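# Four arms sort items into containers by sticker color

## Task

Put every item into the container whose color matches the color of the sticker on that item.

## Robot and tools

Setup: four identical i2rt Big YAM arms (arm1, arm2, arm3, arm4), each with six revolute joints, a two-finger gripper and a wrist camera (armN_cam_wrist). Four fixed room cameras: cam_room_a1, cam_room_a2, cam_room_b1, cam_room_b2. Reach is roughly 1.0 m from the joint1 axis.

Frame: one shared scene frame, origin on the floor, +z up, metres. Arm feet (base_link), each facing along its own +x: arm1 at (-0.644, +1.377, +0.914) quat wxyz (+0.682, +0.007, +0.004, +0.731); arm2 at (-0.655, -0.555, +0.928) quat (+0.747, +0.002, +0.000, -0.665); arm3 at (+0.651, -1.332, +0.868) quat (+0.663, -0.004, -0.006, -0.748); arm4 at (+0.648, +0.477, +0.879) quat (+0.687, +0.001, +0.003, +0.727). The hand point sits between the finger pads, about 1 cm behind the tips; fingers extend along the hand's +z and open and close along its y. hand_target is where the hand would be at the joint targets currently held.

Tool move: arguments are arm1..arm4 (each an object with that arm's own part, or omitted so the arm gets nothing new) plus cameras. Each arm part may contain:
- joints: absolute targets keyed joint1_rad..joint6_rad (radians) and gripper_m (metres of fingertip gap). Ranges: joint1 -2.879 to 2.879 (rotation about the foot, positive counter-clockwise seen from above, 0 = along the foot's facing); joint2 0 to 3.141 (shoulder, 0 = upper arm pointing back, increasing lifts then swings forward); joint3 0 to 3.019 (elbow, 0 folded, increasing opens); joint4 -1.692 to 1.57 (hand pitch, positive tips fingers up); joint5 -1.57 to 1.57 (sideways, positive to the arm's right); joint6 -2.094 to 2.094 (roll, positive clockwise viewed from behind); gripper_m 0 to 0.093. Done tolerances: ±0.045, ±0.14, ±0.09, ±0.055, ±0.03, ±0.035 rad, ±0.003 m.
- target: one list of seven numbers [x, y, z, qw, qx, qy, qz], an absolute hand pose in the scene frame, metres and unit quaternion, same format as the printed hand line. The hand follows a straight line from its hand_target toward it. When target is used, joints may only contain gripper_m.
- speed: top path speed in m/s, 0.002 to 0.5, default 0.25; only allowed with target. Rotation is capped at twice this value in rad/s.
- min_time_s: 0.1 to 8 s, the minimum duration of that arm's joint motions; only beside joints.
All motions in one call begin together; hand paths of the same call finish together, paced by the slowest one. A path runs 0.5 to 10 s; an action at most 15 s. Paths ignore obstacles and other arms; hands lag, drift and may exceed speed, especially near full stretch, and often finish a centimetre or more off. Each control step clips the commanded pose to within 100 mm and 20 degrees of the measured hand. Unknown keys make a call invalid; out-of-range values get it refused, and a refusal cancels the remaining move, wait and finished_scene calls in that reply.

cameras: list of names, ["all"], or []; omitted means all for an empty move, none otherwise. A move with no arm parts reports full state, images and the scene number.

Results: per arm, joint_positions, Joint velocities (rad/s, gripper m/s; "within noise" when still), joint torques (N m, positive toward larger angle; entries 3 and 4 wrap at ±28), hand and hand_target, joint_status and hand_status. A "move" line lists commanded arms with "done" or their worst status. Status words: off_target (stopped short, may still push); time_out (arm keeps nearby targets and pushes on; on_its_own lists these, and "held at" shows the target, not the reading; resend the reported position to relax); not_followed, "joint command not followed" or "pose unreachable" (a self/arm-clearance check blocked it; the gripper part still runs). Arms under "as last shown" were not commanded and show repeated old lines. The "pictures" line gives image order; images may lag the state slightly.

Gripper: reads a little narrower (up to 0.005 m) or slightly wider than a gripped hard part; 0.000 to 0.003 when closed on nothing. Command about 0.005 m below the contact reading for a firm grip (deeper for soft, small or round items). Open well above the reading to release. Force is about 50 to 64 N per pad.

wait: seconds 0 to 10, optional cameras; arms keep their last commands. zoom_image: camera plus region [x0, y0, x1, y1] in pixels, max 504 by 504, on that camera's latest image. read_manual: licence texts only. finished_scene: scene = current scene number; ends it irreversibly, so only call once everything is packed and stays put; after ending the first scene make no further calls in that reply.

Cautions: never let objects leave the work area or hit the floor; don't drop items from height, release them while moving, or slam into fixed or heavy things. Avoid any hard contact between arms, including closing a gripper on another arm's fingers; the clearance check can be late and ignores fingers, housings and cameras. Arms keep pushing on contact, and sustained pushing, holding loads or stretching heats motors: MOTOR HOT appears near 85 °C and at 100 °C the arm faults, goes limp for 30 to 60 s, and reports limit_stop_at_motor_heat (resend targets afterward). Loose objects may be nudged occasionally. The scene keeps running while you think.

Each tool is called after "Call:" as name(argument=value, ...), one argument or row to a line, values as JSON.

## Session

Call:
move(
)

Scene clock: 0.00 s.
Joint torques (N m): no reading
Motor temperatures (°C): arm1=[22 24 25 23 21 21 21] | arm2=[24 24 24 22 22 20 23] | arm3=[24 24 23 24 24 23 23] | arm4=[23 21 22 22 25 21 24]
Heat: arm1: hottest joint3_rad 25 °C; arm2: hottest joint1_rad 24 °C; arm3: hottest joint1_rad 24 °C; arm4: hottest joint5_rad 25 °C.
Joint velocities: within noise
arm1.joint_positions: joint1_rad=-0.126 joint2_rad=+0.650 joint3_rad=+1.429 joint4_rad=-1.488 joint5_rad=-0.026 joint6_rad=-0.127 gripper_m=+0.09396
arm1.joint_status: not commanded
arm1.hand: x=-0.6270 y=+1.5972 z=+1.4351 quat_wxyz=(-0.310, +0.665, -0.618, -0.282) (m; scene frame)
arm1.hand_target: x=-0.6269 y=+1.5953 z=+1.4482 quat_wxyz=(-0.321, +0.661, -0.613, -0.291) (m; scene frame)
arm1.hand_status: not commanded
arm2.joint_positions: joint1_rad=-0.045 joint2_rad=+0.645 joint3_rad=+1.565 joint4_rad=-1.137 joint5_rad=+0.166 joint6_rad=-0.774 gripper_m=+0.09396
arm2.joint_status: not commanded
arm2.hand: x=-0.6689 y=-0.7907 z=+1.5906 quat_wxyz=(-0.204, -0.325, -0.709, +0.592) (m; scene frame)
arm2.hand_target: x=-0.6692 y=-0.7857 z=+1.5994 quat_wxyz=(-0.208, -0.323, -0.702, +0.599) (m; scene frame)
arm2.hand_status: not commanded
arm3.joint_positions: joint1_rad=+0.075 joint2_rad=+0.603 joint3_rad=+1.391 joint4_rad=-1.324 joint5_rad=-0.185 joint6_rad=-0.597 gripper_m=+0.09396
arm3.joint_status: not commanded
arm3.hand: x=+0.6714 y=-1.5539 z=+1.4174 quat_wxyz=(-0.295, -0.381, -0.775, +0.409) (m; scene frame)
arm3.hand_target: x=+0.6715 y=-1.5515 z=+1.4286 quat_wxyz=(-0.300, -0.376, -0.770, +0.420) (m; scene frame)
arm3.hand_status: not commanded
arm4.joint_positions: joint1_rad=+0.109 joint2_rad=+0.632 joint3_rad=+1.440 joint4_rad=-1.502 joint5_rad=+0.178 joint6_rad=-0.775 gripper_m=+0.09396
arm4.joint_status: not commanded
arm4.hand: x=+0.6469 y=+0.6902 z=+1.4068 quat_wxyz=(-0.410, +0.846, -0.316, -0.125) (m; scene frame)
arm4.hand_target: x=+0.6473 y=+0.6879 z=+1.4162 quat_wxyz=(-0.419, +0.841, -0.316, -0.131) (m; scene frame)
arm4.hand_status: not commanded
pictures: arm1_cam_wrist, arm2_cam_wrist, arm3_cam_wrist, arm4_cam_wrist, cam_room_a1, cam_room_a2, cam_room_b1, cam_room_b2
Images, in order (width x height): arm1_cam_wrist 672x504, arm2_cam_wrist 672x504, arm3_cam_wrist 672x504, arm4_cam_wrist 672x504, cam_room_a1 672x504, cam_room_a2 672x504, cam_room_b1 672x504, cam_room_b2 672x504.

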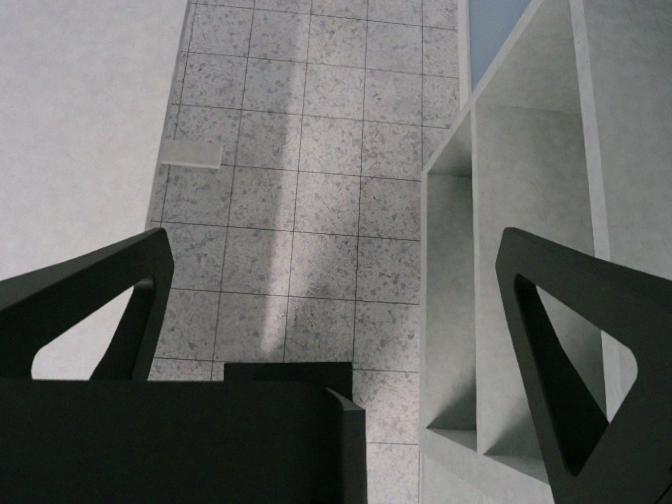

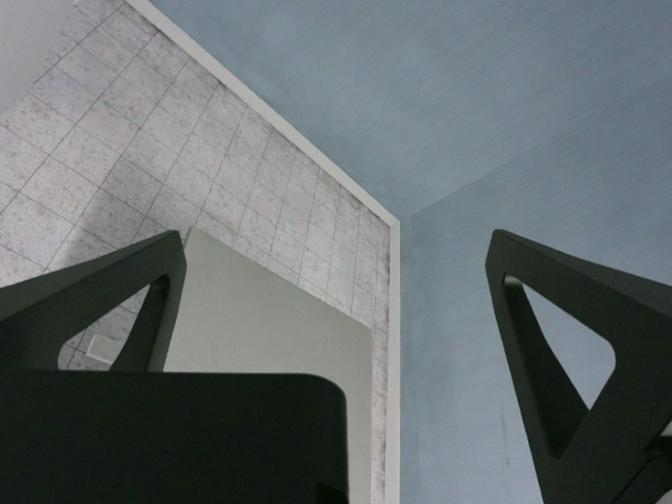

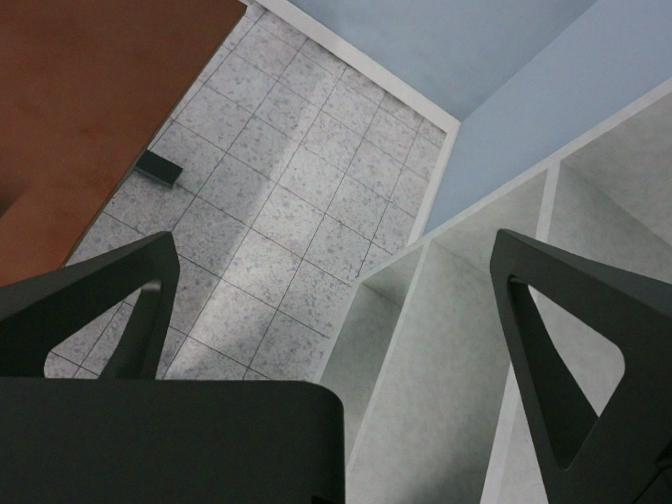

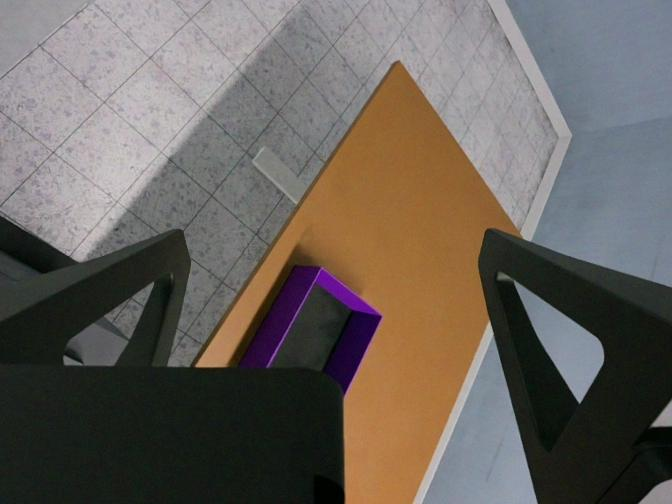

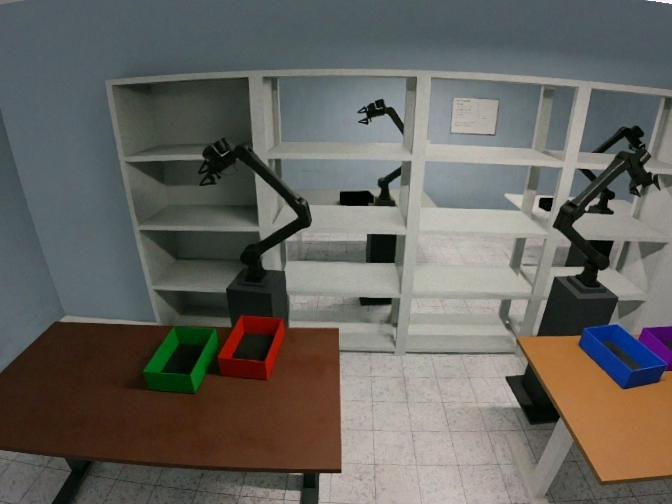

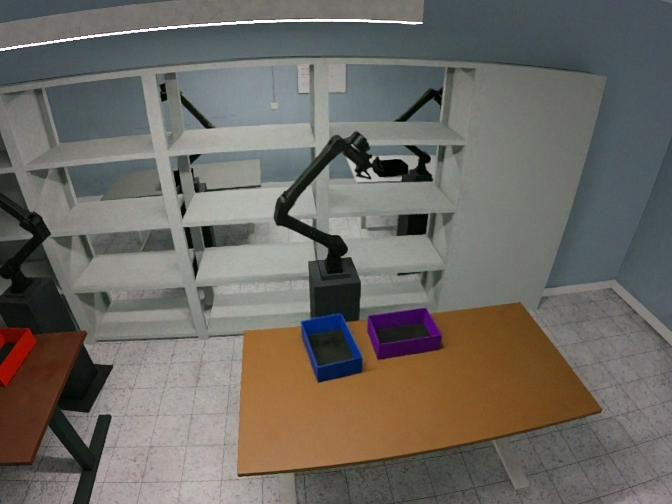

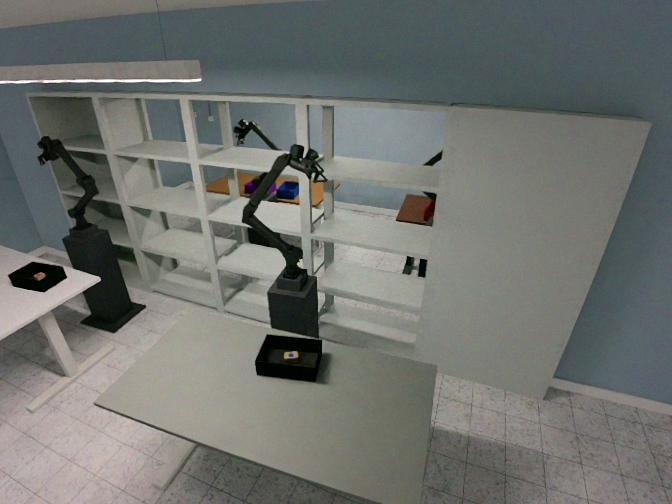

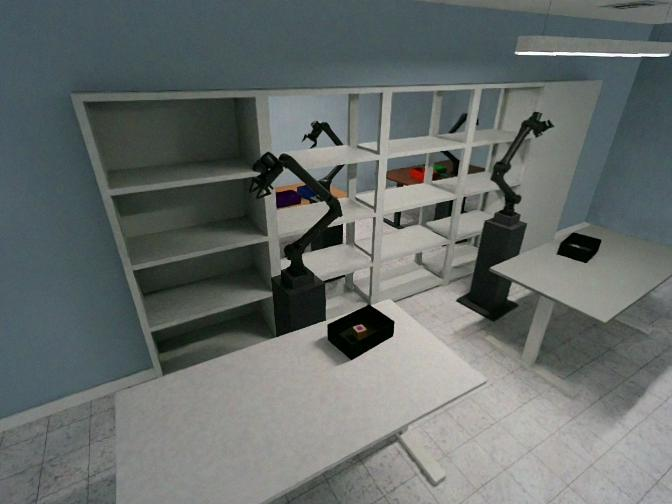

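Call:
zoom_image(
  camera="cam_room_b1",
  region=[230, 310, 350, 400],
)

Call:
zoom_image(
  camera="cam_room_b2",
  region=[310, 290, 430, 380],
)

Call:
zoom_image(
  camera="cam_room_b2",
  region=[60, 80, 560, 400],
)

Call:
zoom_image(
  camera="cam_room_a1",
  region=[130, 300, 340, 420],
)

Call:
zoom_image(
  camera="cam_room_a2",
  region=[230, 280, 460, 410],
)

Scaled by 4.200.

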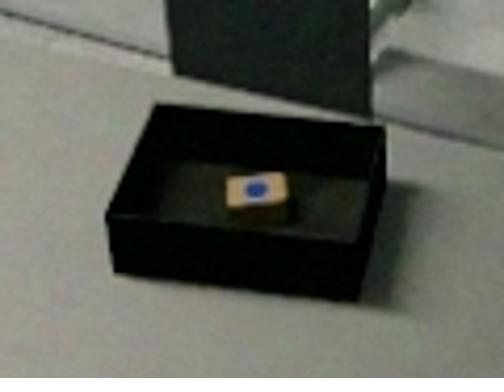

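Scaled by 4.200.

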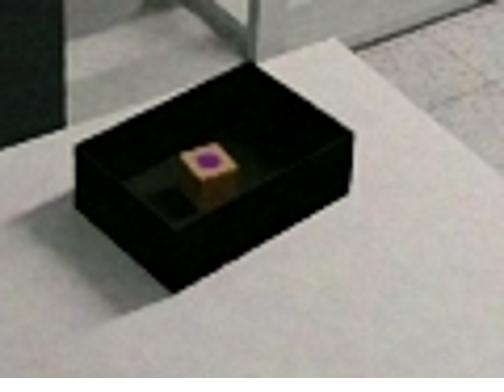

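Scaled by 1.008.

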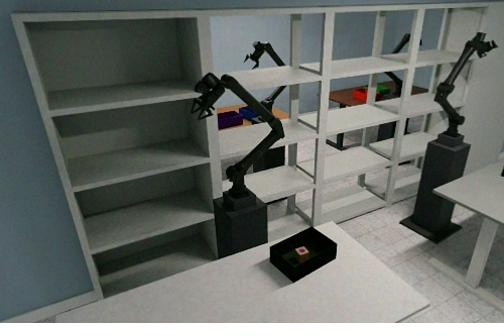

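Scaled by 2.400.

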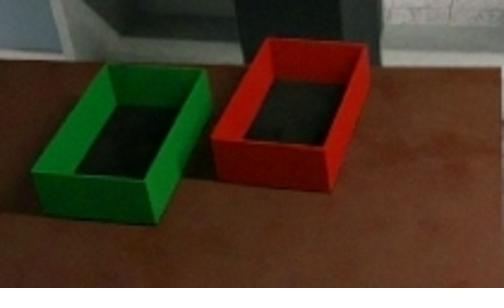

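Scaled by 2.191.

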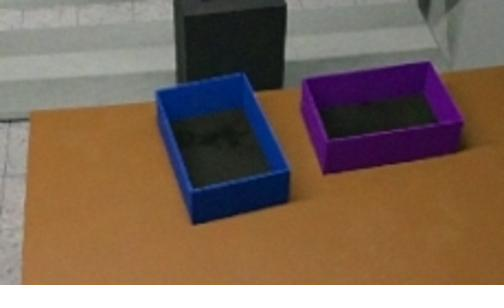

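Call:
move(
  arm1={"target": [-1.08, 1.33, 1.33, 0, 1, 0, 0], "speed": 0.4},
  arm2={"target": [-1.08, -0.55, 1.33, 0, 1, 0, 0], "speed": 0.4},
  arm4={"target": [1.05, 0.5, 1.33, 0, 0, 1, 0], "speed": 0.4},
  cameras=["arm1_cam_wrist", "arm2_cam_wrist", "arm4_cam_wrist", "cam_room_b1"],
)

Scene clock: 51.23 s.
Joint torques (N m): arm1=[-0.5 -8.88 15.77 0.47 0.03 -0.03] | arm2=[0.15 -11.52 15.9 0.62 0.02 0.22] | arm3=[1.14 2.14 9.25 1.83 -0.08 -0.01] | arm4=[-0.03 -9 11.84 0.13 -0.04 0.18]
Motor temperatures (°C): arm1=[22 24 31 23 21 21 21] | arm2=[24 24 28 22 22 20 23] | arm3=[24 24 27 24 24 23 23] | arm4=[23 22 26 22 25 21 24]
Heat: arm1: hottest joint3_rad 31 °C; arm2: hottest joint3_rad 28 °C; arm3: hottest joint3_rad 27 °C; arm4: hottest joint3_rad 26 °C.
move: arm1 off_target; arm2 off_target; arm4 off_target
Joint velocities: within noise
arm1.joint_positions: joint1_rad=+1.596 joint2_rad=+1.413 joint3_rad=+1.709 joint4_rad=-1.685 joint5_rad=-0.004 joint6_rad=+0.113 gripper_m=+0.09397
arm1.joint_status: not commanded
arm1.hand: x=-1.0754 y=+1.3348 z=+1.3034 quat_wxyz=(+0.010, +0.995, -0.009, -0.098) (m; scene frame)
arm1.hand_target: x=-1.0788 y=+1.3301 z=+1.3287 quat_wxyz=(+0.013, +0.992, +0.000, -0.124) (m; scene frame)
arm1.hand_status: off_target (0.027 m and 11.3 deg from the pose sent, 0.536 m and 96.6 deg at the start; a joint's target at an end of its range on 104 of 122 steps)
arm2.joint_positions: joint1_rad=-1.696 joint2_rad=+1.346 joint3_rad=+1.638 joint4_rad=-1.670 joint5_rad=-0.004 joint6_rad=-0.031 gripper_m=+0.09396
arm2.joint_status: not commanded
arm2.hand: x=-1.0727 y=-0.5534 z=+1.3088 quat_wxyz=(+0.002, -0.995, -0.012, +0.095) (m; scene frame)
arm2.hand_target: x=-1.0791 y=-0.5501 z=+1.3290 quat_wxyz=(+0.002, -0.993, -0.001, +0.114) (m; scene frame)
arm2.hand_status: off_target (0.023 m and 11.0 deg from the pose sent, 0.543 m and 142.1 deg at the start; a joint's target at an end of its range on 65 of 122 steps)
arm3: as last shown
arm4.joint_positions: joint1_rad=-1.566 joint2_rad=+1.256 joint3_rad=+1.680 joint4_rad=-1.668 joint5_rad=+0.001 joint6_rad=+0.037 gripper_m=+0.09396
arm4.joint_status: not commanded
arm4.hand: x=+1.0461 y=+0.5026 z=+1.3108 quat_wxyz=(-0.160, +0.012, -0.987, -0.006) (m; scene frame)
arm4.hand_target: x=+1.0494 y=+0.5000 z=+1.3289 quat_wxyz=(-0.176, +0.001, -0.984, -0.009) (m; scene frame)
arm4.hand_status: off_target (0.020 m and 18.4 deg from the pose sent, 0.452 m and 143.1 deg at the start; pose on its path clipped on 5 of 122 steps; a joint's target at an end of its range on 94 of 122 steps)
pictures: arm1_cam_wrist, arm2_cam_wrist, arm4_cam_wrist, cam_room_b1
Images, in order (width x height): arm1_cam_wrist 672x504, arm2_cam_wrist 672x504, arm4_cam_wrist 672x504, cam_room_b1 672x504.

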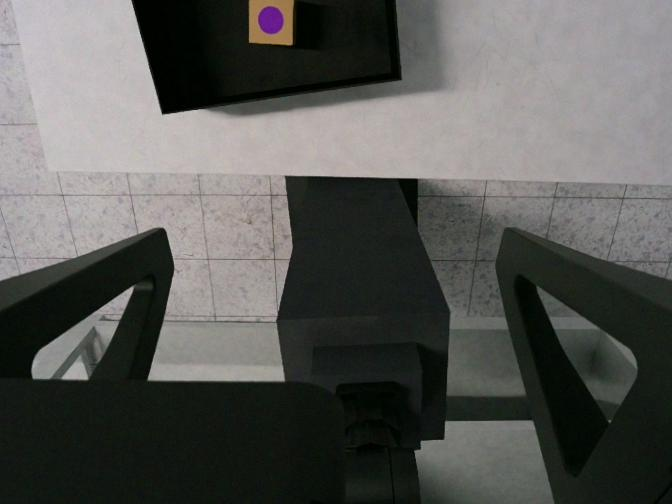

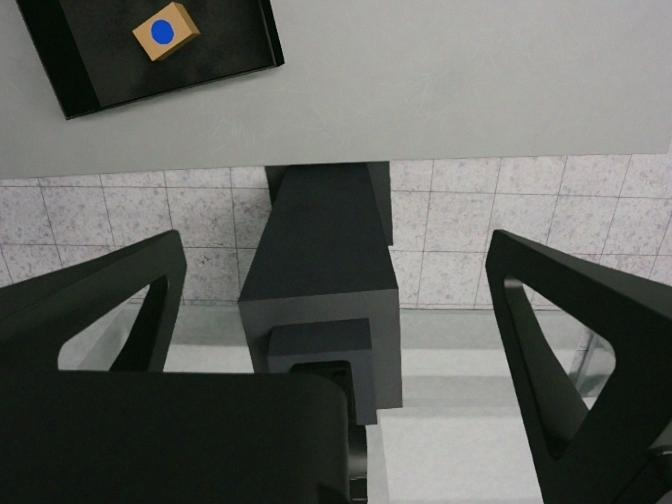

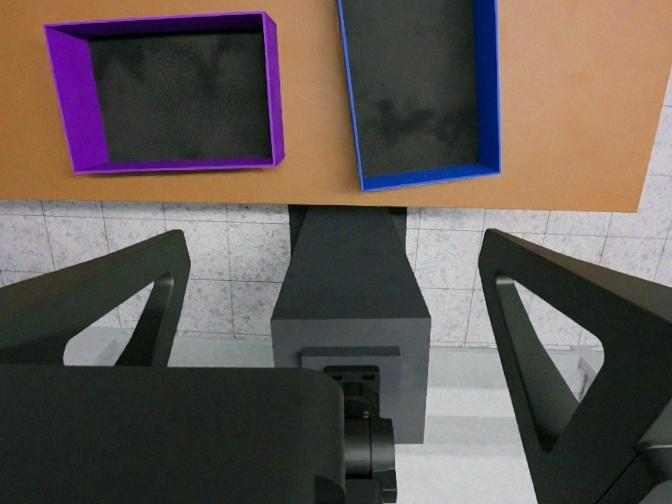

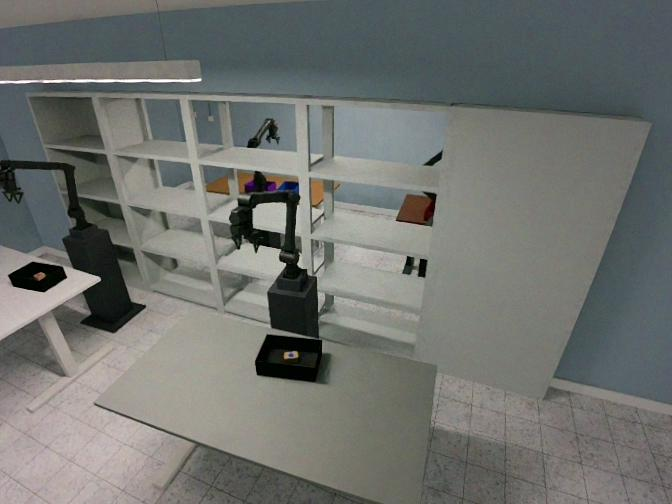

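Call:
move(
  arm1={"target": [-1.1, 1.26, 1.08, 0, 1, 0, 0], "speed": 0.3},
  arm2={"target": [-1.1, -0.72, 1.08, 0, 1, 0, 0], "speed": 0.3},
  arm4={"joints": {"joint1_rad": 0.9, "joint2_rad": 0.65, "joint3_rad": 1.43, "joint4_rad": -0.86, "joint6_rad": 0}, "min_time_s": 3},
  cameras=["arm1_cam_wrist", "arm2_cam_wrist", "arm4_cam_wrist"],
)

Scene clock: 97.07 s.
Joint torques (N m): arm1=[-1.85 -12.1 10.73 0.76 0.01 0.09] | arm2=[0.38 -15.56 10.03 1.21 -0.07 0.21] | arm3=[1.14 2.32 9.22 1.84 -0.08 -0.01] | arm4=[1.49 0.56 7.17 2.06 0.02 -0.11]
Motor temperatures (°C): arm1=[22 25 37 23 21 21 21] | arm2=[24 25 35 22 22 20 23] | arm3=[24 24 28 24 24 23 23] | arm4=[23 22 34 22 24 21 24]
Heat: arm1: hottest joint3_rad 37 °C; arm2: hottest joint3_rad 35 °C; arm3: hottest joint3_rad 28 °C; arm4: hottest joint3_rad 34 °C.
move: arm1 done; arm2 done; arm4 done
Joint velocities: within noise
arm1.joint_positions: joint1_rad=+1.744 joint2_rad=+1.626 joint3_rad=+1.349 joint4_rad=-1.338 joint5_rad=-0.005 joint6_rad=+0.240 gripper_m=+0.09397
arm1.joint_status: not commanded
arm1.hand: x=-1.0945 y=+1.2644 z=+1.0734 quat_wxyz=(-0.004, +1.000, +0.001, +0.014) (m; scene frame)
arm1.hand_target: x=-1.0998 y=+1.2600 z=+1.0801 quat_wxyz=(+0.000, +1.000, +0.000, +0.000) (m; scene frame)
arm1.hand_status: done (0.010 m and 1.7 deg from the pose sent, 0.237 m and 11.4 deg at the start)
arm2.joint_positions: joint1_rad=-1.330 joint2_rad=+1.605 joint3_rad=+1.343 joint4_rad=-1.303 joint5_rad=+0.000 joint6_rad=+0.339 gripper_m=+0.09396
arm2.joint_status: not commanded
arm2.hand: x=-1.0986 y=-0.7210 z=+1.0868 quat_wxyz=(+0.000, -1.000, -0.009, +0.002) (m; scene frame)
arm2.hand_target: x=-1.0999 y=-0.7200 z=+1.0801 quat_wxyz=(+0.000, -1.000, +0.000, +0.000) (m; scene frame)
arm2.hand_status: done (0.007 m and 1.1 deg from the pose sent, 0.284 m and 11.0 deg at the start)
arm3: as last shown
arm4.joint_positions: joint1_rad=+0.895 joint2_rad=+0.653 joint3_rad=+1.435 joint4_rad=-0.879 joint5_rad=-0.002 joint6_rad=+0.014 gripper_m=+0.09398
arm4.joint_status: all done
arm4.hand: x=+0.4229 y=+0.6423 z=+1.5396 quat_wxyz=(-0.198, +0.703, -0.231, -0.643) (m; scene frame)
arm4.hand_target: x=+0.4220 y=+0.6413 z=+1.5422 quat_wxyz=(-0.203, +0.699, -0.223, -0.648) (m; scene frame)
arm4.hand_status: not commanded
pictures: arm1_cam_wrist, arm2_cam_wrist, arm4_cam_wrist
Images, in order (width x height): arm1_cam_wrist 672x504, arm2_cam_wrist 672x504, arm4_cam_wrist 672x504.

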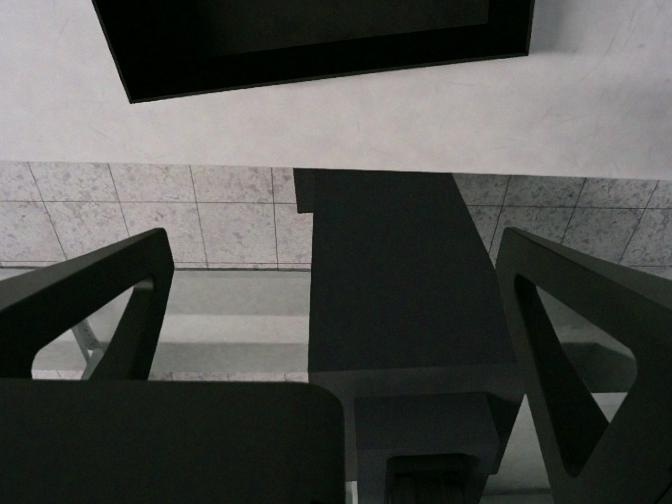

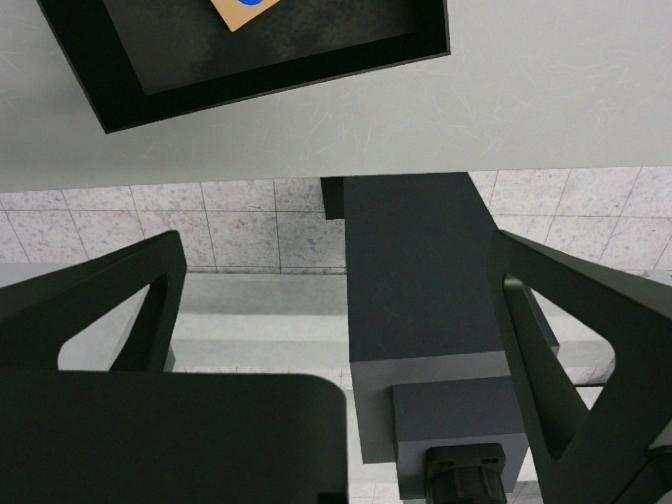

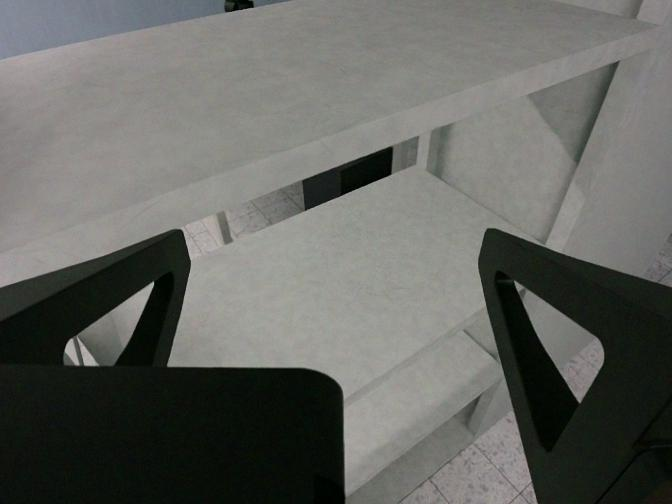

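Call:
move(
  arm1={"target": [-1.04, 1.257, 0.9, 0, -0.94, 0, 0.342], "speed": 0.3},
  arm2={"target": [-1.039, -0.725, 0.9, -0.1028, -0.8965, -0.2827, 0.3262], "speed": 0.3},
  arm4={"target": [0.42, 0.72, 1.25, 0.1933, -0.7305, 0.2303, 0.6130], "speed": 0.3},
  cameras=["arm1_cam_wrist", "arm2_cam_wrist", "arm4_cam_wrist"],
)

Scene clock: 165.37 s.
Joint torques (N m): arm1=[-1.32 -6.36 6.56 2.04 0.26 0.12] | arm2=[-0.03 -9.82 6.01 2.78 -0.3 -0.07] | arm3=[1.26 2.14 9.22 1.84 -0.08 -0.02] | arm4=[0.15 -0.15 10.04 2.15 -0.11 -0.09]
Motor temperatures (°C): arm1=[22 26 33 23 21 21 21] | arm2=[24 25 31 22 22 20 23] | arm3=[24 24 29 24 24 23 23] | arm4=[23 22 29 22 24 21 24]
Heat: arm1: hottest joint3_rad 33 °C; arm2: hottest joint3_rad 31 °C; arm3: hottest joint3_rad 29 °C; arm4: hottest joint3_rad 29 °C.
move: arm1 done; arm2 done; arm4 done
Joint velocities: within noise
arm1.joint_positions: joint1_rad=+1.892 joint2_rad=+1.552 joint3_rad=+0.476 joint4_rad=+0.126 joint5_rad=+0.243 joint6_rad=+0.310 gripper_m=+0.09397
arm1.joint_status: not commanded
arm1.hand: x=-1.0350 y=+1.2626 z=+0.8965 quat_wxyz=(-0.006, +0.943, +0.001, -0.332) (m; scene frame)
arm1.hand_target: x=-1.0398 y=+1.2570 z=+0.9000 quat_wxyz=(+0.000, +0.940, +0.000, -0.342) (m; scene frame)
arm1.hand_status: done (0.008 m and 1.4 deg from the pose sent, 0.182 m and 41.6 deg at the start)
arm2.joint_positions: joint1_rad=-1.331 joint2_rad=+1.577 joint3_rad=+0.476 joint4_rad=+0.216 joint5_rad=-0.167 joint6_rad=-0.188 gripper_m=+0.09396
arm2.joint_status: not commanded
arm2.hand: x=-1.0392 y=-0.7289 z=+0.9049 quat_wxyz=(-0.105, -0.897, -0.280, +0.326) (m; scene frame)
arm2.hand_target: x=-1.0389 y=-0.7251 z=+0.9002 quat_wxyz=(-0.103, -0.896, -0.283, +0.326) (m; scene frame)
arm2.hand_status: done (0.006 m and 0.4 deg from the pose sent, 0.196 m and 51.9 deg at the start)
arm3: as last shown
arm4.joint_positions: joint1_rad=+0.513 joint2_rad=+0.481 joint3_rad=+0.607 joint4_rad=-0.341 joint5_rad=-0.387 joint6_rad=-0.065 gripper_m=+0.09398
arm4.joint_status: not commanded
arm4.hand: x=+0.4189 y=+0.7183 z=+1.2431 quat_wxyz=(-0.182, +0.735, -0.239, -0.607) (m; scene frame)
arm4.hand_target: x=+0.4201 y=+0.7199 z=+1.2499 quat_wxyz=(-0.193, +0.731, -0.231, -0.613) (m; scene frame)
arm4.hand_status: done (0.007 m and 1.8 deg from the pose sent, 0.300 m and 4.7 deg at the start)
pictures: arm1_cam_wrist, arm2_cam_wrist, arm4_cam_wrist
Images, in order (width x height): arm1_cam_wrist 672x504, arm2_cam_wrist 672x504, arm4_cam_wrist 672x504.

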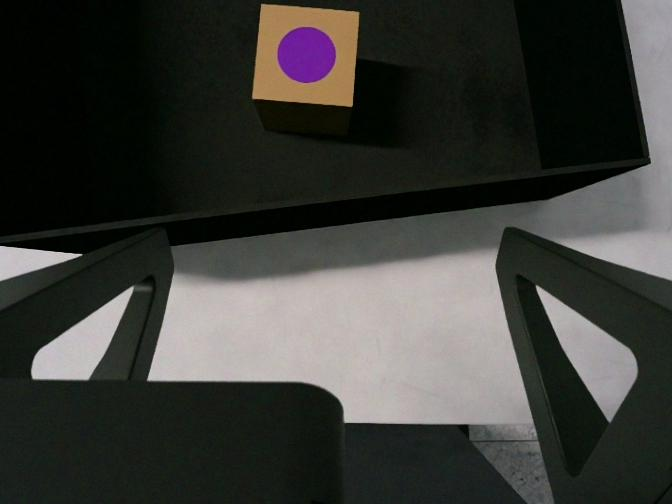

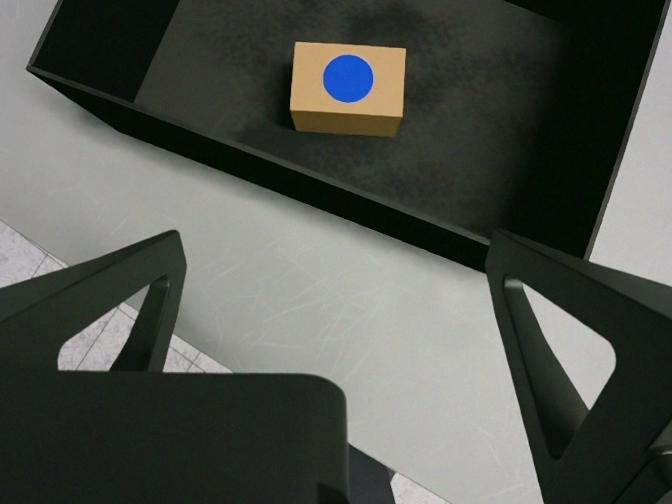

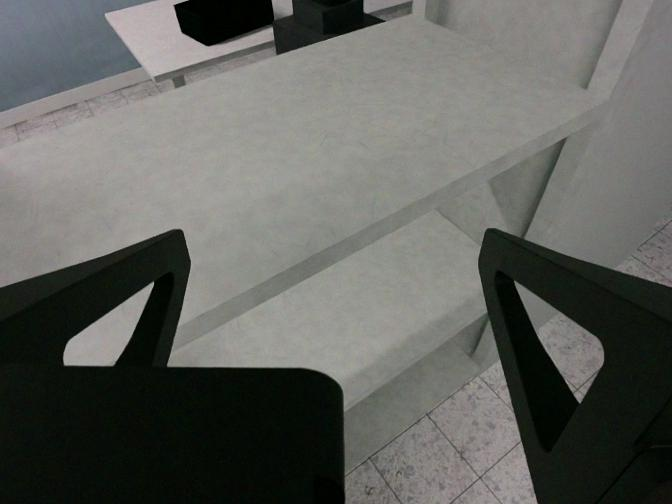

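Call:
move(
  arm1={"target": [-1.096, 1.246, 0.862, 0.0057, -0.976, 0.0256, 0.2164], "speed": 0.25},
  arm2={"target": [-1.082, -0.756, 0.877, -0.0596, -0.9385, -0.2691, 0.208], "speed": 0.25},
  arm4={"target": [0.1, 0.92, 1.07, 0.1376, -0.8569, 0.2951, 0.3996], "speed": 0.25},
  cameras=["arm1_cam_wrist", "arm2_cam_wrist", "arm4_cam_wrist", "cam_room_b1", "cam_room_b2"],
)

Scene clock: 214.57 s.
Joint torques (N m): arm1=[-2.96 -8.29 9.77 0.59 0.11 0.1] | arm2=[1.49 -11.87 10.19 1.09 0.08 0.21] | arm3=[1.38 2.32 9.22 1.85 -0.09 -0.03] | arm4=[1.14 -17.9 12.51 0.83 0.17 0.18]
Motor temperatures (°C): arm1=[22 25 30 23 22 21 21] | arm2=[24 25 28 23 22 20 23] | arm3=[24 24 30 24 24 23 23] | arm4=[23 22 35 22 24 21 24]
Heat: arm1: hottest joint3_rad 30 °C; arm2: hottest joint3_rad 28 °C; arm3: hottest joint3_rad 30 °C; arm4: hottest joint3_rad 35 °C.
move: arm1 off_target; arm2 off_target; arm4 off_target
Joint velocities: within noise
arm1.joint_positions: joint1_rad=+1.854 joint2_rad=+1.761 joint3_rad=+0.747 joint4_rad=-0.179 joint5_rad=+0.158 joint6_rad=+0.355 gripper_m=+0.09397
arm1.joint_status: not commanded
arm1.hand: x=-1.0793 y=+1.2473 z=+0.8573 quat_wxyz=(-0.009, +0.977, -0.016, -0.210) (m; scene frame)
arm1.hand_target: x=-1.0956 y=+1.2462 z=+0.8624 quat_wxyz=(-0.006, +0.976, -0.025, -0.217) (m; scene frame)
arm1.hand_status: off_target (0.017 m and 1.4 deg from the pose sent, 0.072 m and 14.1 deg at the start)
arm2.joint_positions: joint1_rad=-1.278 joint2_rad=+1.716 joint3_rad=+0.727 joint4_rad=-0.143 joint5_rad=-0.064 joint6_rad=-0.141 gripper_m=+0.09396
arm2.joint_status: not commanded
arm2.hand: x=-1.0715 y=-0.7476 z=+0.8788 quat_wxyz=(-0.059, -0.937, -0.272, +0.210) (m; scene frame)
arm2.hand_target: x=-1.0815 y=-0.7559 z=+0.8772 quat_wxyz=(-0.060, -0.938, -0.269, +0.208) (m; scene frame)
arm2.hand_status: off_target (0.014 m and 0.4 deg from the pose sent, 0.058 m and 15.3 deg at the start)
arm3: as last shown
arm4.joint_positions: joint1_rad=+0.827 joint2_rad=+1.742 joint3_rad=+1.327 joint4_rad=-0.310 joint5_rad=-0.012 joint6_rad=-0.029 gripper_m=+0.09398
arm4.joint_status: not commanded
arm4.hand: x=+0.1152 y=+0.9134 z=+1.0539 quat_wxyz=(-0.136, +0.863, -0.293, -0.388) (m; scene frame)
arm4.hand_target: x=+0.1009 y=+0.9193 z=+1.0702 quat_wxyz=(-0.138, +0.857, -0.295, -0.400) (m; scene frame)
arm4.hand_status: off_target (0.023 m and 1.5 deg from the pose sent, 0.415 m and 28.9 deg at the start)
pictures: arm1_cam_wrist, arm2_cam_wrist, arm4_cam_wrist, cam_room_b1, cam_room_b2
Images, in order (width x height): arm1_cam_wrist 672x504, arm2_cam_wrist 672x504, arm4_cam_wrist 672x504, cam_room_b1 672x504, cam_room_b2 672x504.

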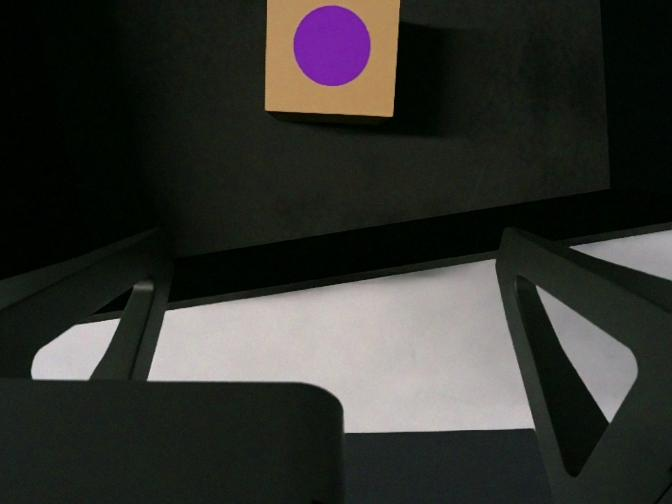

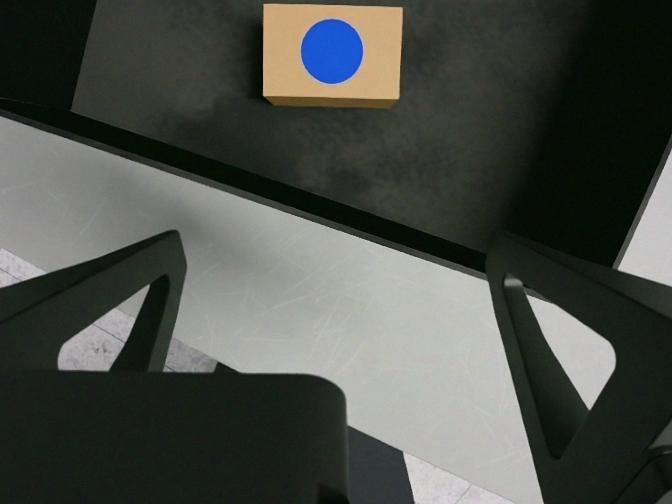

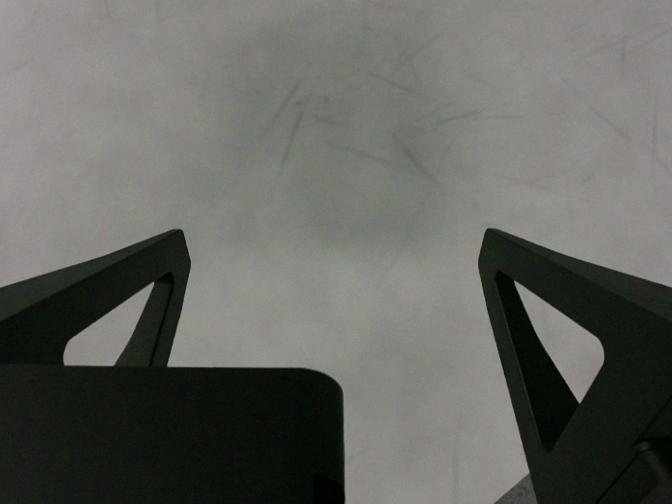

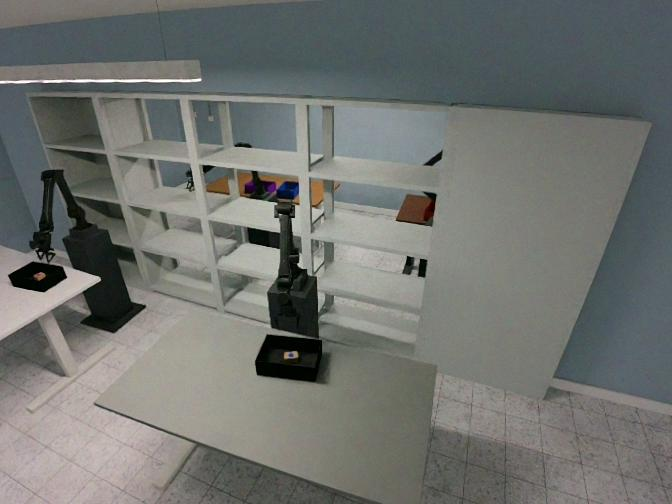

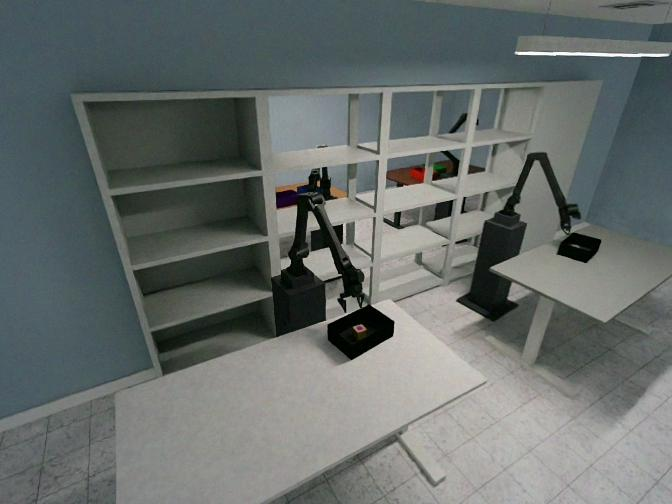

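Call:
move(
  arm1={"target": [-1.154, 1.247, 0.772, 0.0057, -0.976, 0.0256, 0.2164], "speed": 0.12},
  arm2={"target": [-1.132, -0.787, 0.782, -0.0596, -0.9385, -0.2691, 0.208], "speed": 0.12},
  cameras=["arm1_cam_wrist", "arm2_cam_wrist"],
)

Scene clock: 233.50 s.
Joint torques (N m): arm1=[-2.61 -12.92 7.57 1.77 0.11 -0.02] | arm2=[1.03 -9.88 7.35 1.85 0.95 0.1] | arm3=[1.2 2.32 9.21 1.85 -0.07 -0.01] | arm4=[1.38 -18.02 12.44 0.77 0.16 0.19]
Motor temperatures (°C): arm1=[22 25 30 23 21 21 21] | arm2=[24 25 29 22 22 20 23] | arm3=[24 24 30 24 24 23 23] | arm4=[23 23 34 22 24 21 24]
Heat: arm1: hottest joint3_rad 30 °C; arm2: hottest joint3_rad 29 °C; arm3: hottest joint3_rad 30 °C; arm4: hottest joint3_rad 34 °C.
move: arm1 off_target; arm2 off_target
Joint velocities: within noise
arm1.joint_positions: joint1_rad=+1.811 joint2_rad=+2.082 joint3_rad=+0.919 joint4_rad=-0.048 joint5_rad=+0.142 joint6_rad=+0.331 gripper_m=+0.09397
arm1.joint_status: not commanded
arm1.hand: x=-1.1344 y=+1.2482 z=+0.7677 quat_wxyz=(-0.011, +0.980, -0.023, -0.199) (m; scene frame)
arm1.hand_target: x=-1.1536 y=+1.2472 z=+0.7727 quat_wxyz=(-0.006, +0.976, -0.026, -0.217) (m; scene frame)
arm1.hand_status: off_target (0.020 m and 2.1 deg from the pose sent, 0.114 m and 1.3 deg at the start)
arm2.joint_positions: joint1_rad=-1.255 joint2_rad=+1.976 joint3_rad=+0.920 joint4_rad=+0.004 joint5_rad=-0.076 joint6_rad=-0.114 gripper_m=+0.09396
arm2.joint_status: not commanded
arm2.hand: x=-1.1434 y=-0.7950 z=+0.8304 quat_wxyz=(-0.076, -0.928, -0.271, +0.246) (m; scene frame)
arm2.hand_target: x=-1.1283 y=-0.7854 z=+0.7859 quat_wxyz=(-0.060, -0.938, -0.270, +0.208) (m; scene frame)
arm2.hand_status: off_target (0.050 m and 4.8 deg from the pose sent, 0.121 m and 0.4 deg at the start)
arm3, arm4: as last shown
arm4.hand: x=+0.1152 y=+0.9134 z=+1.0539 quat_wxyz=(-0.137, +0.863, -0.293, -0.388) (m; scene frame)
pictures: arm1_cam_wrist, arm2_cam_wrist
Images, in order (width x height): arm1_cam_wrist 672x504, arm2_cam_wrist 672x504.

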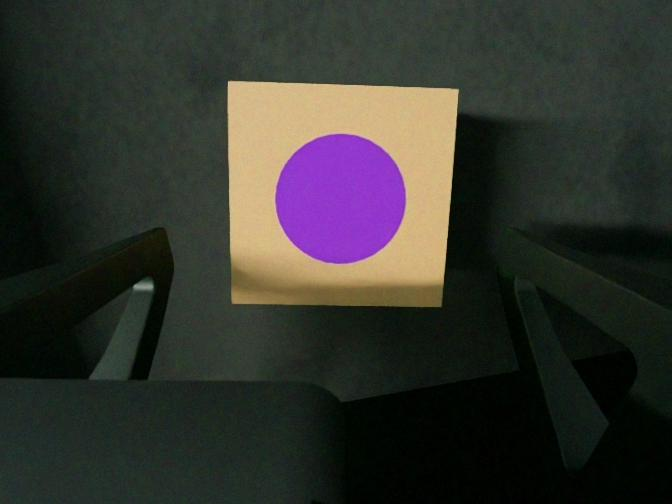

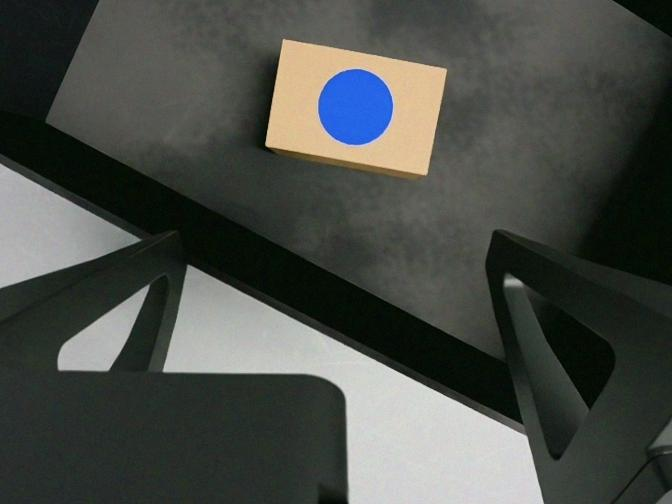

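Call:
move(
  arm1={"target": [-1.168, 1.247, 0.771, 0.0057, -0.976, 0.0256, 0.2164], "speed": 0.1},
  arm2={"target": [-1.09, -0.76, 0.91, -0.0596, -0.9385, -0.2691, 0.208], "speed": 0.12},
  cameras=["arm1_cam_wrist", "arm2_cam_wrist", "cam_room_b1"],
)

Call:
zoom_image(
  camera="cam_room_b1",
  region=[200, 180, 400, 420],
)

Scene clock: 248.67 s.
Joint torques (N m): arm1=[-2.96 -12.63 8.34 0.99 0.07 -0.07] | arm2=[0.15 -15.15 7.1 1.1 -0.16 -0.03] | arm3=[1.32 2.26 9.22 1.84 -0.07 -0.03] | arm4=[1.55 -18.43 12.55 0.75 0.19 0.2]
Motor temperatures (°C): arm1=[22 26 30 23 21 21 21] | arm2=[24 25 29 22 23 20 23] | arm3=[24 24 30 24 24 23 23] | arm4=[23 24 35 22 24 21 24]
Heat: arm1: hottest joint3_rad 30 °C; arm2: hottest joint3_rad 29 °C; arm3: hottest joint3_rad 30 °C; arm4: hottest joint3_rad 35 °C.
move: arm1 off_target; arm2 off_target
Joint velocities: within noise
arm1.joint_positions: joint1_rad=+1.803 joint2_rad=+2.095 joint3_rad=+0.957 joint4_rad=-0.048 joint5_rad=+0.138 joint6_rad=+0.323 gripper_m=+0.09397
arm1.joint_status: not commanded
arm1.hand: x=-1.1524 y=+1.2460 z=+0.7709 quat_wxyz=(-0.007, +0.977, -0.024, -0.210) (m; scene frame)
arm1.hand_target: x=-1.1675 y=+1.2472 z=+0.7713 quat_wxyz=(-0.006, +0.976, -0.026, -0.216) (m; scene frame)
arm1.hand_status: off_target (0.016 m and 0.8 deg from the pose sent, 0.034 m and 2.1 deg at the start)
arm2.joint_positions: joint1_rad=-1.259 joint2_rad=+1.680 joint3_rad=+0.822 joint4_rad=-0.252 joint5_rad=-0.059 joint6_rad=-0.115 gripper_m=+0.09396
arm2.joint_status: not commanded
arm2.hand: x=-1.0969 y=-0.7678 z=+0.9149 quat_wxyz=(-0.063, -0.936, -0.268, +0.219) (m; scene frame)
arm2.hand_target: x=-1.0900 y=-0.7601 z=+0.9099 quat_wxyz=(-0.060, -0.939, -0.269, +0.208) (m; scene frame)
arm2.hand_status: off_target (0.012 m and 1.4 deg from the pose sent, 0.102 m and 4.8 deg at the start)
arm3, arm4: as last shown
pictures: arm1_cam_wrist, arm2_cam_wrist, cam_room_b1
Images, in order (width x height): arm1_cam_wrist 672x504, arm2_cam_wrist 672x504, cam_room_b1 672x504.

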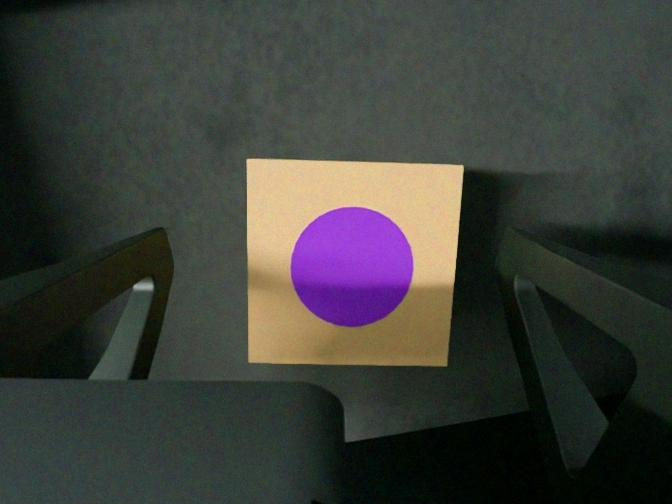

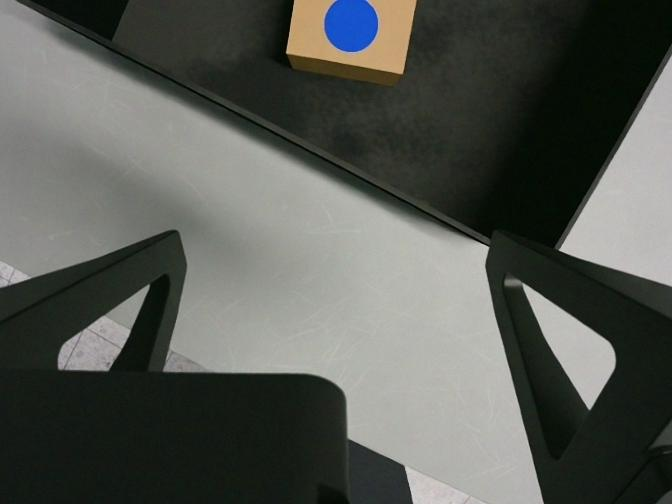

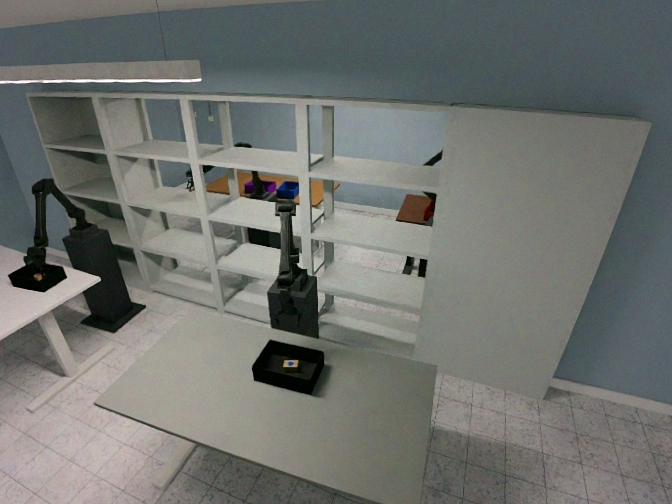

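Scaled by 2.100.

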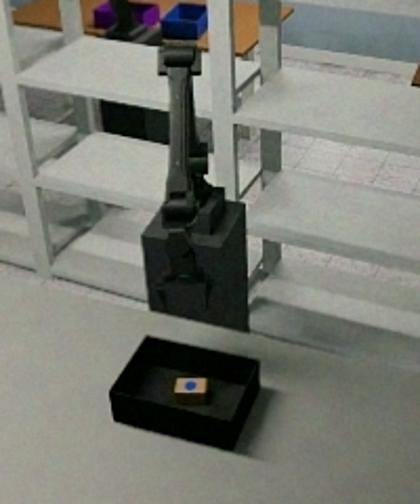

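Call:
move(
  arm1={"joints": {"gripper_m": 0.044}},
  arm2={"target": [-1.185, -0.814, 0.9, -0.017, -0.9771, -0.1944, 0.0855], "speed": 0.2},
  cameras=["arm1_cam_wrist", "arm2_cam_wrist"],
)

Scene clock: 263.63 s.
Joint torques (N m): arm1=[-3.02 -12.57 8.23 0.84 0.14 -0.06] | arm2=[1.38 -17.85 12.75 0.58 0.13 0.21] | arm3=[1.2 2.2 9.22 1.85 -0.08 -0.01] | arm4=[1.44 -17.9 12.44 0.64 0.18 0.17]
Motor temperatures (°C): arm1=[22 25 31 23 21 21 21] | arm2=[24 26 29 22 22 20 23] | arm3=[24 24 30 24 24 23 23] | arm4=[23 25 35 22 24 21 24]
Heat: arm1: hottest joint3_rad 31 °C; arm2: hottest joint3_rad 29 °C; arm3: hottest joint3_rad 30 °C; arm4: hottest joint3_rad 35 °C.
move: arm1 off_target; arm2 off_target
Joint velocities: within noise
arm1.joint_positions: joint1_rad=+1.803 joint2_rad=+2.095 joint3_rad=+0.957 joint4_rad=-0.048 joint5_rad=+0.136 joint6_rad=+0.323 gripper_m=+0.05271
arm1.joint_status: gripper_m off_target (ended at +0.05274, target +0.04400)
arm1.hand: x=-1.1526 y=+1.2457 z=+0.7710 quat_wxyz=(-0.006, +0.977, -0.023, -0.210) (m; scene frame)
arm1.hand_target: x=-1.1675 y=+1.2471 z=+0.7713 quat_wxyz=(-0.006, +0.976, -0.026, -0.216) (m; scene frame)
arm1.hand_status: not commanded
arm2.joint_positions: joint1_rad=-1.238 joint2_rad=+1.965 joint3_rad=+1.308 joint4_rad=-0.736 joint5_rad=+0.006 joint6_rad=+0.050 gripper_m=+0.09396
arm2.joint_status: not commanded
arm2.hand: x=-1.1748 y=-0.8043 z=+0.9030 quat_wxyz=(-0.018, -0.976, -0.198, +0.086) (m; scene frame)
arm2.hand_target: x=-1.1845 y=-0.8137 z=+0.9001 quat_wxyz=(-0.017, -0.977, -0.194, +0.086) (m; scene frame)
arm2.hand_status: off_target (0.014 m and 0.4 deg from the pose sent, 0.101 m and 18.9 deg at the start)
arm3, arm4: as last shown
pictures: arm1_cam_wrist, arm2_cam_wrist
Images, in order (width x height): arm1_cam_wrist 672x504, arm2_cam_wrist 672x504.

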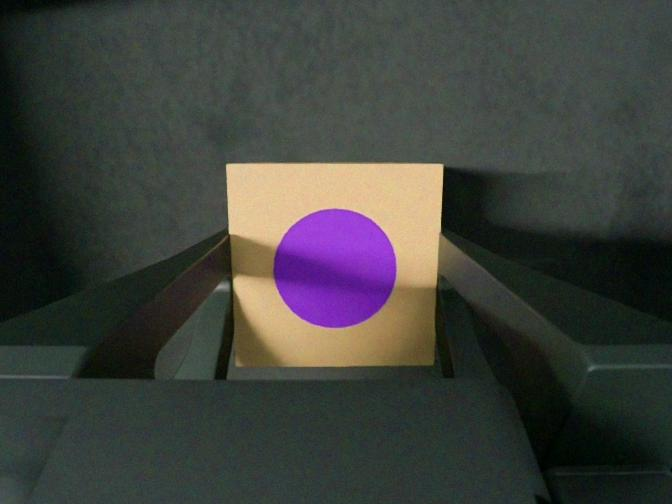

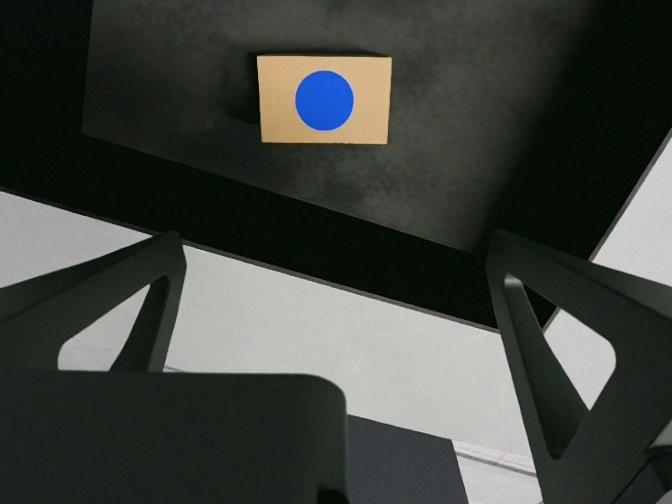

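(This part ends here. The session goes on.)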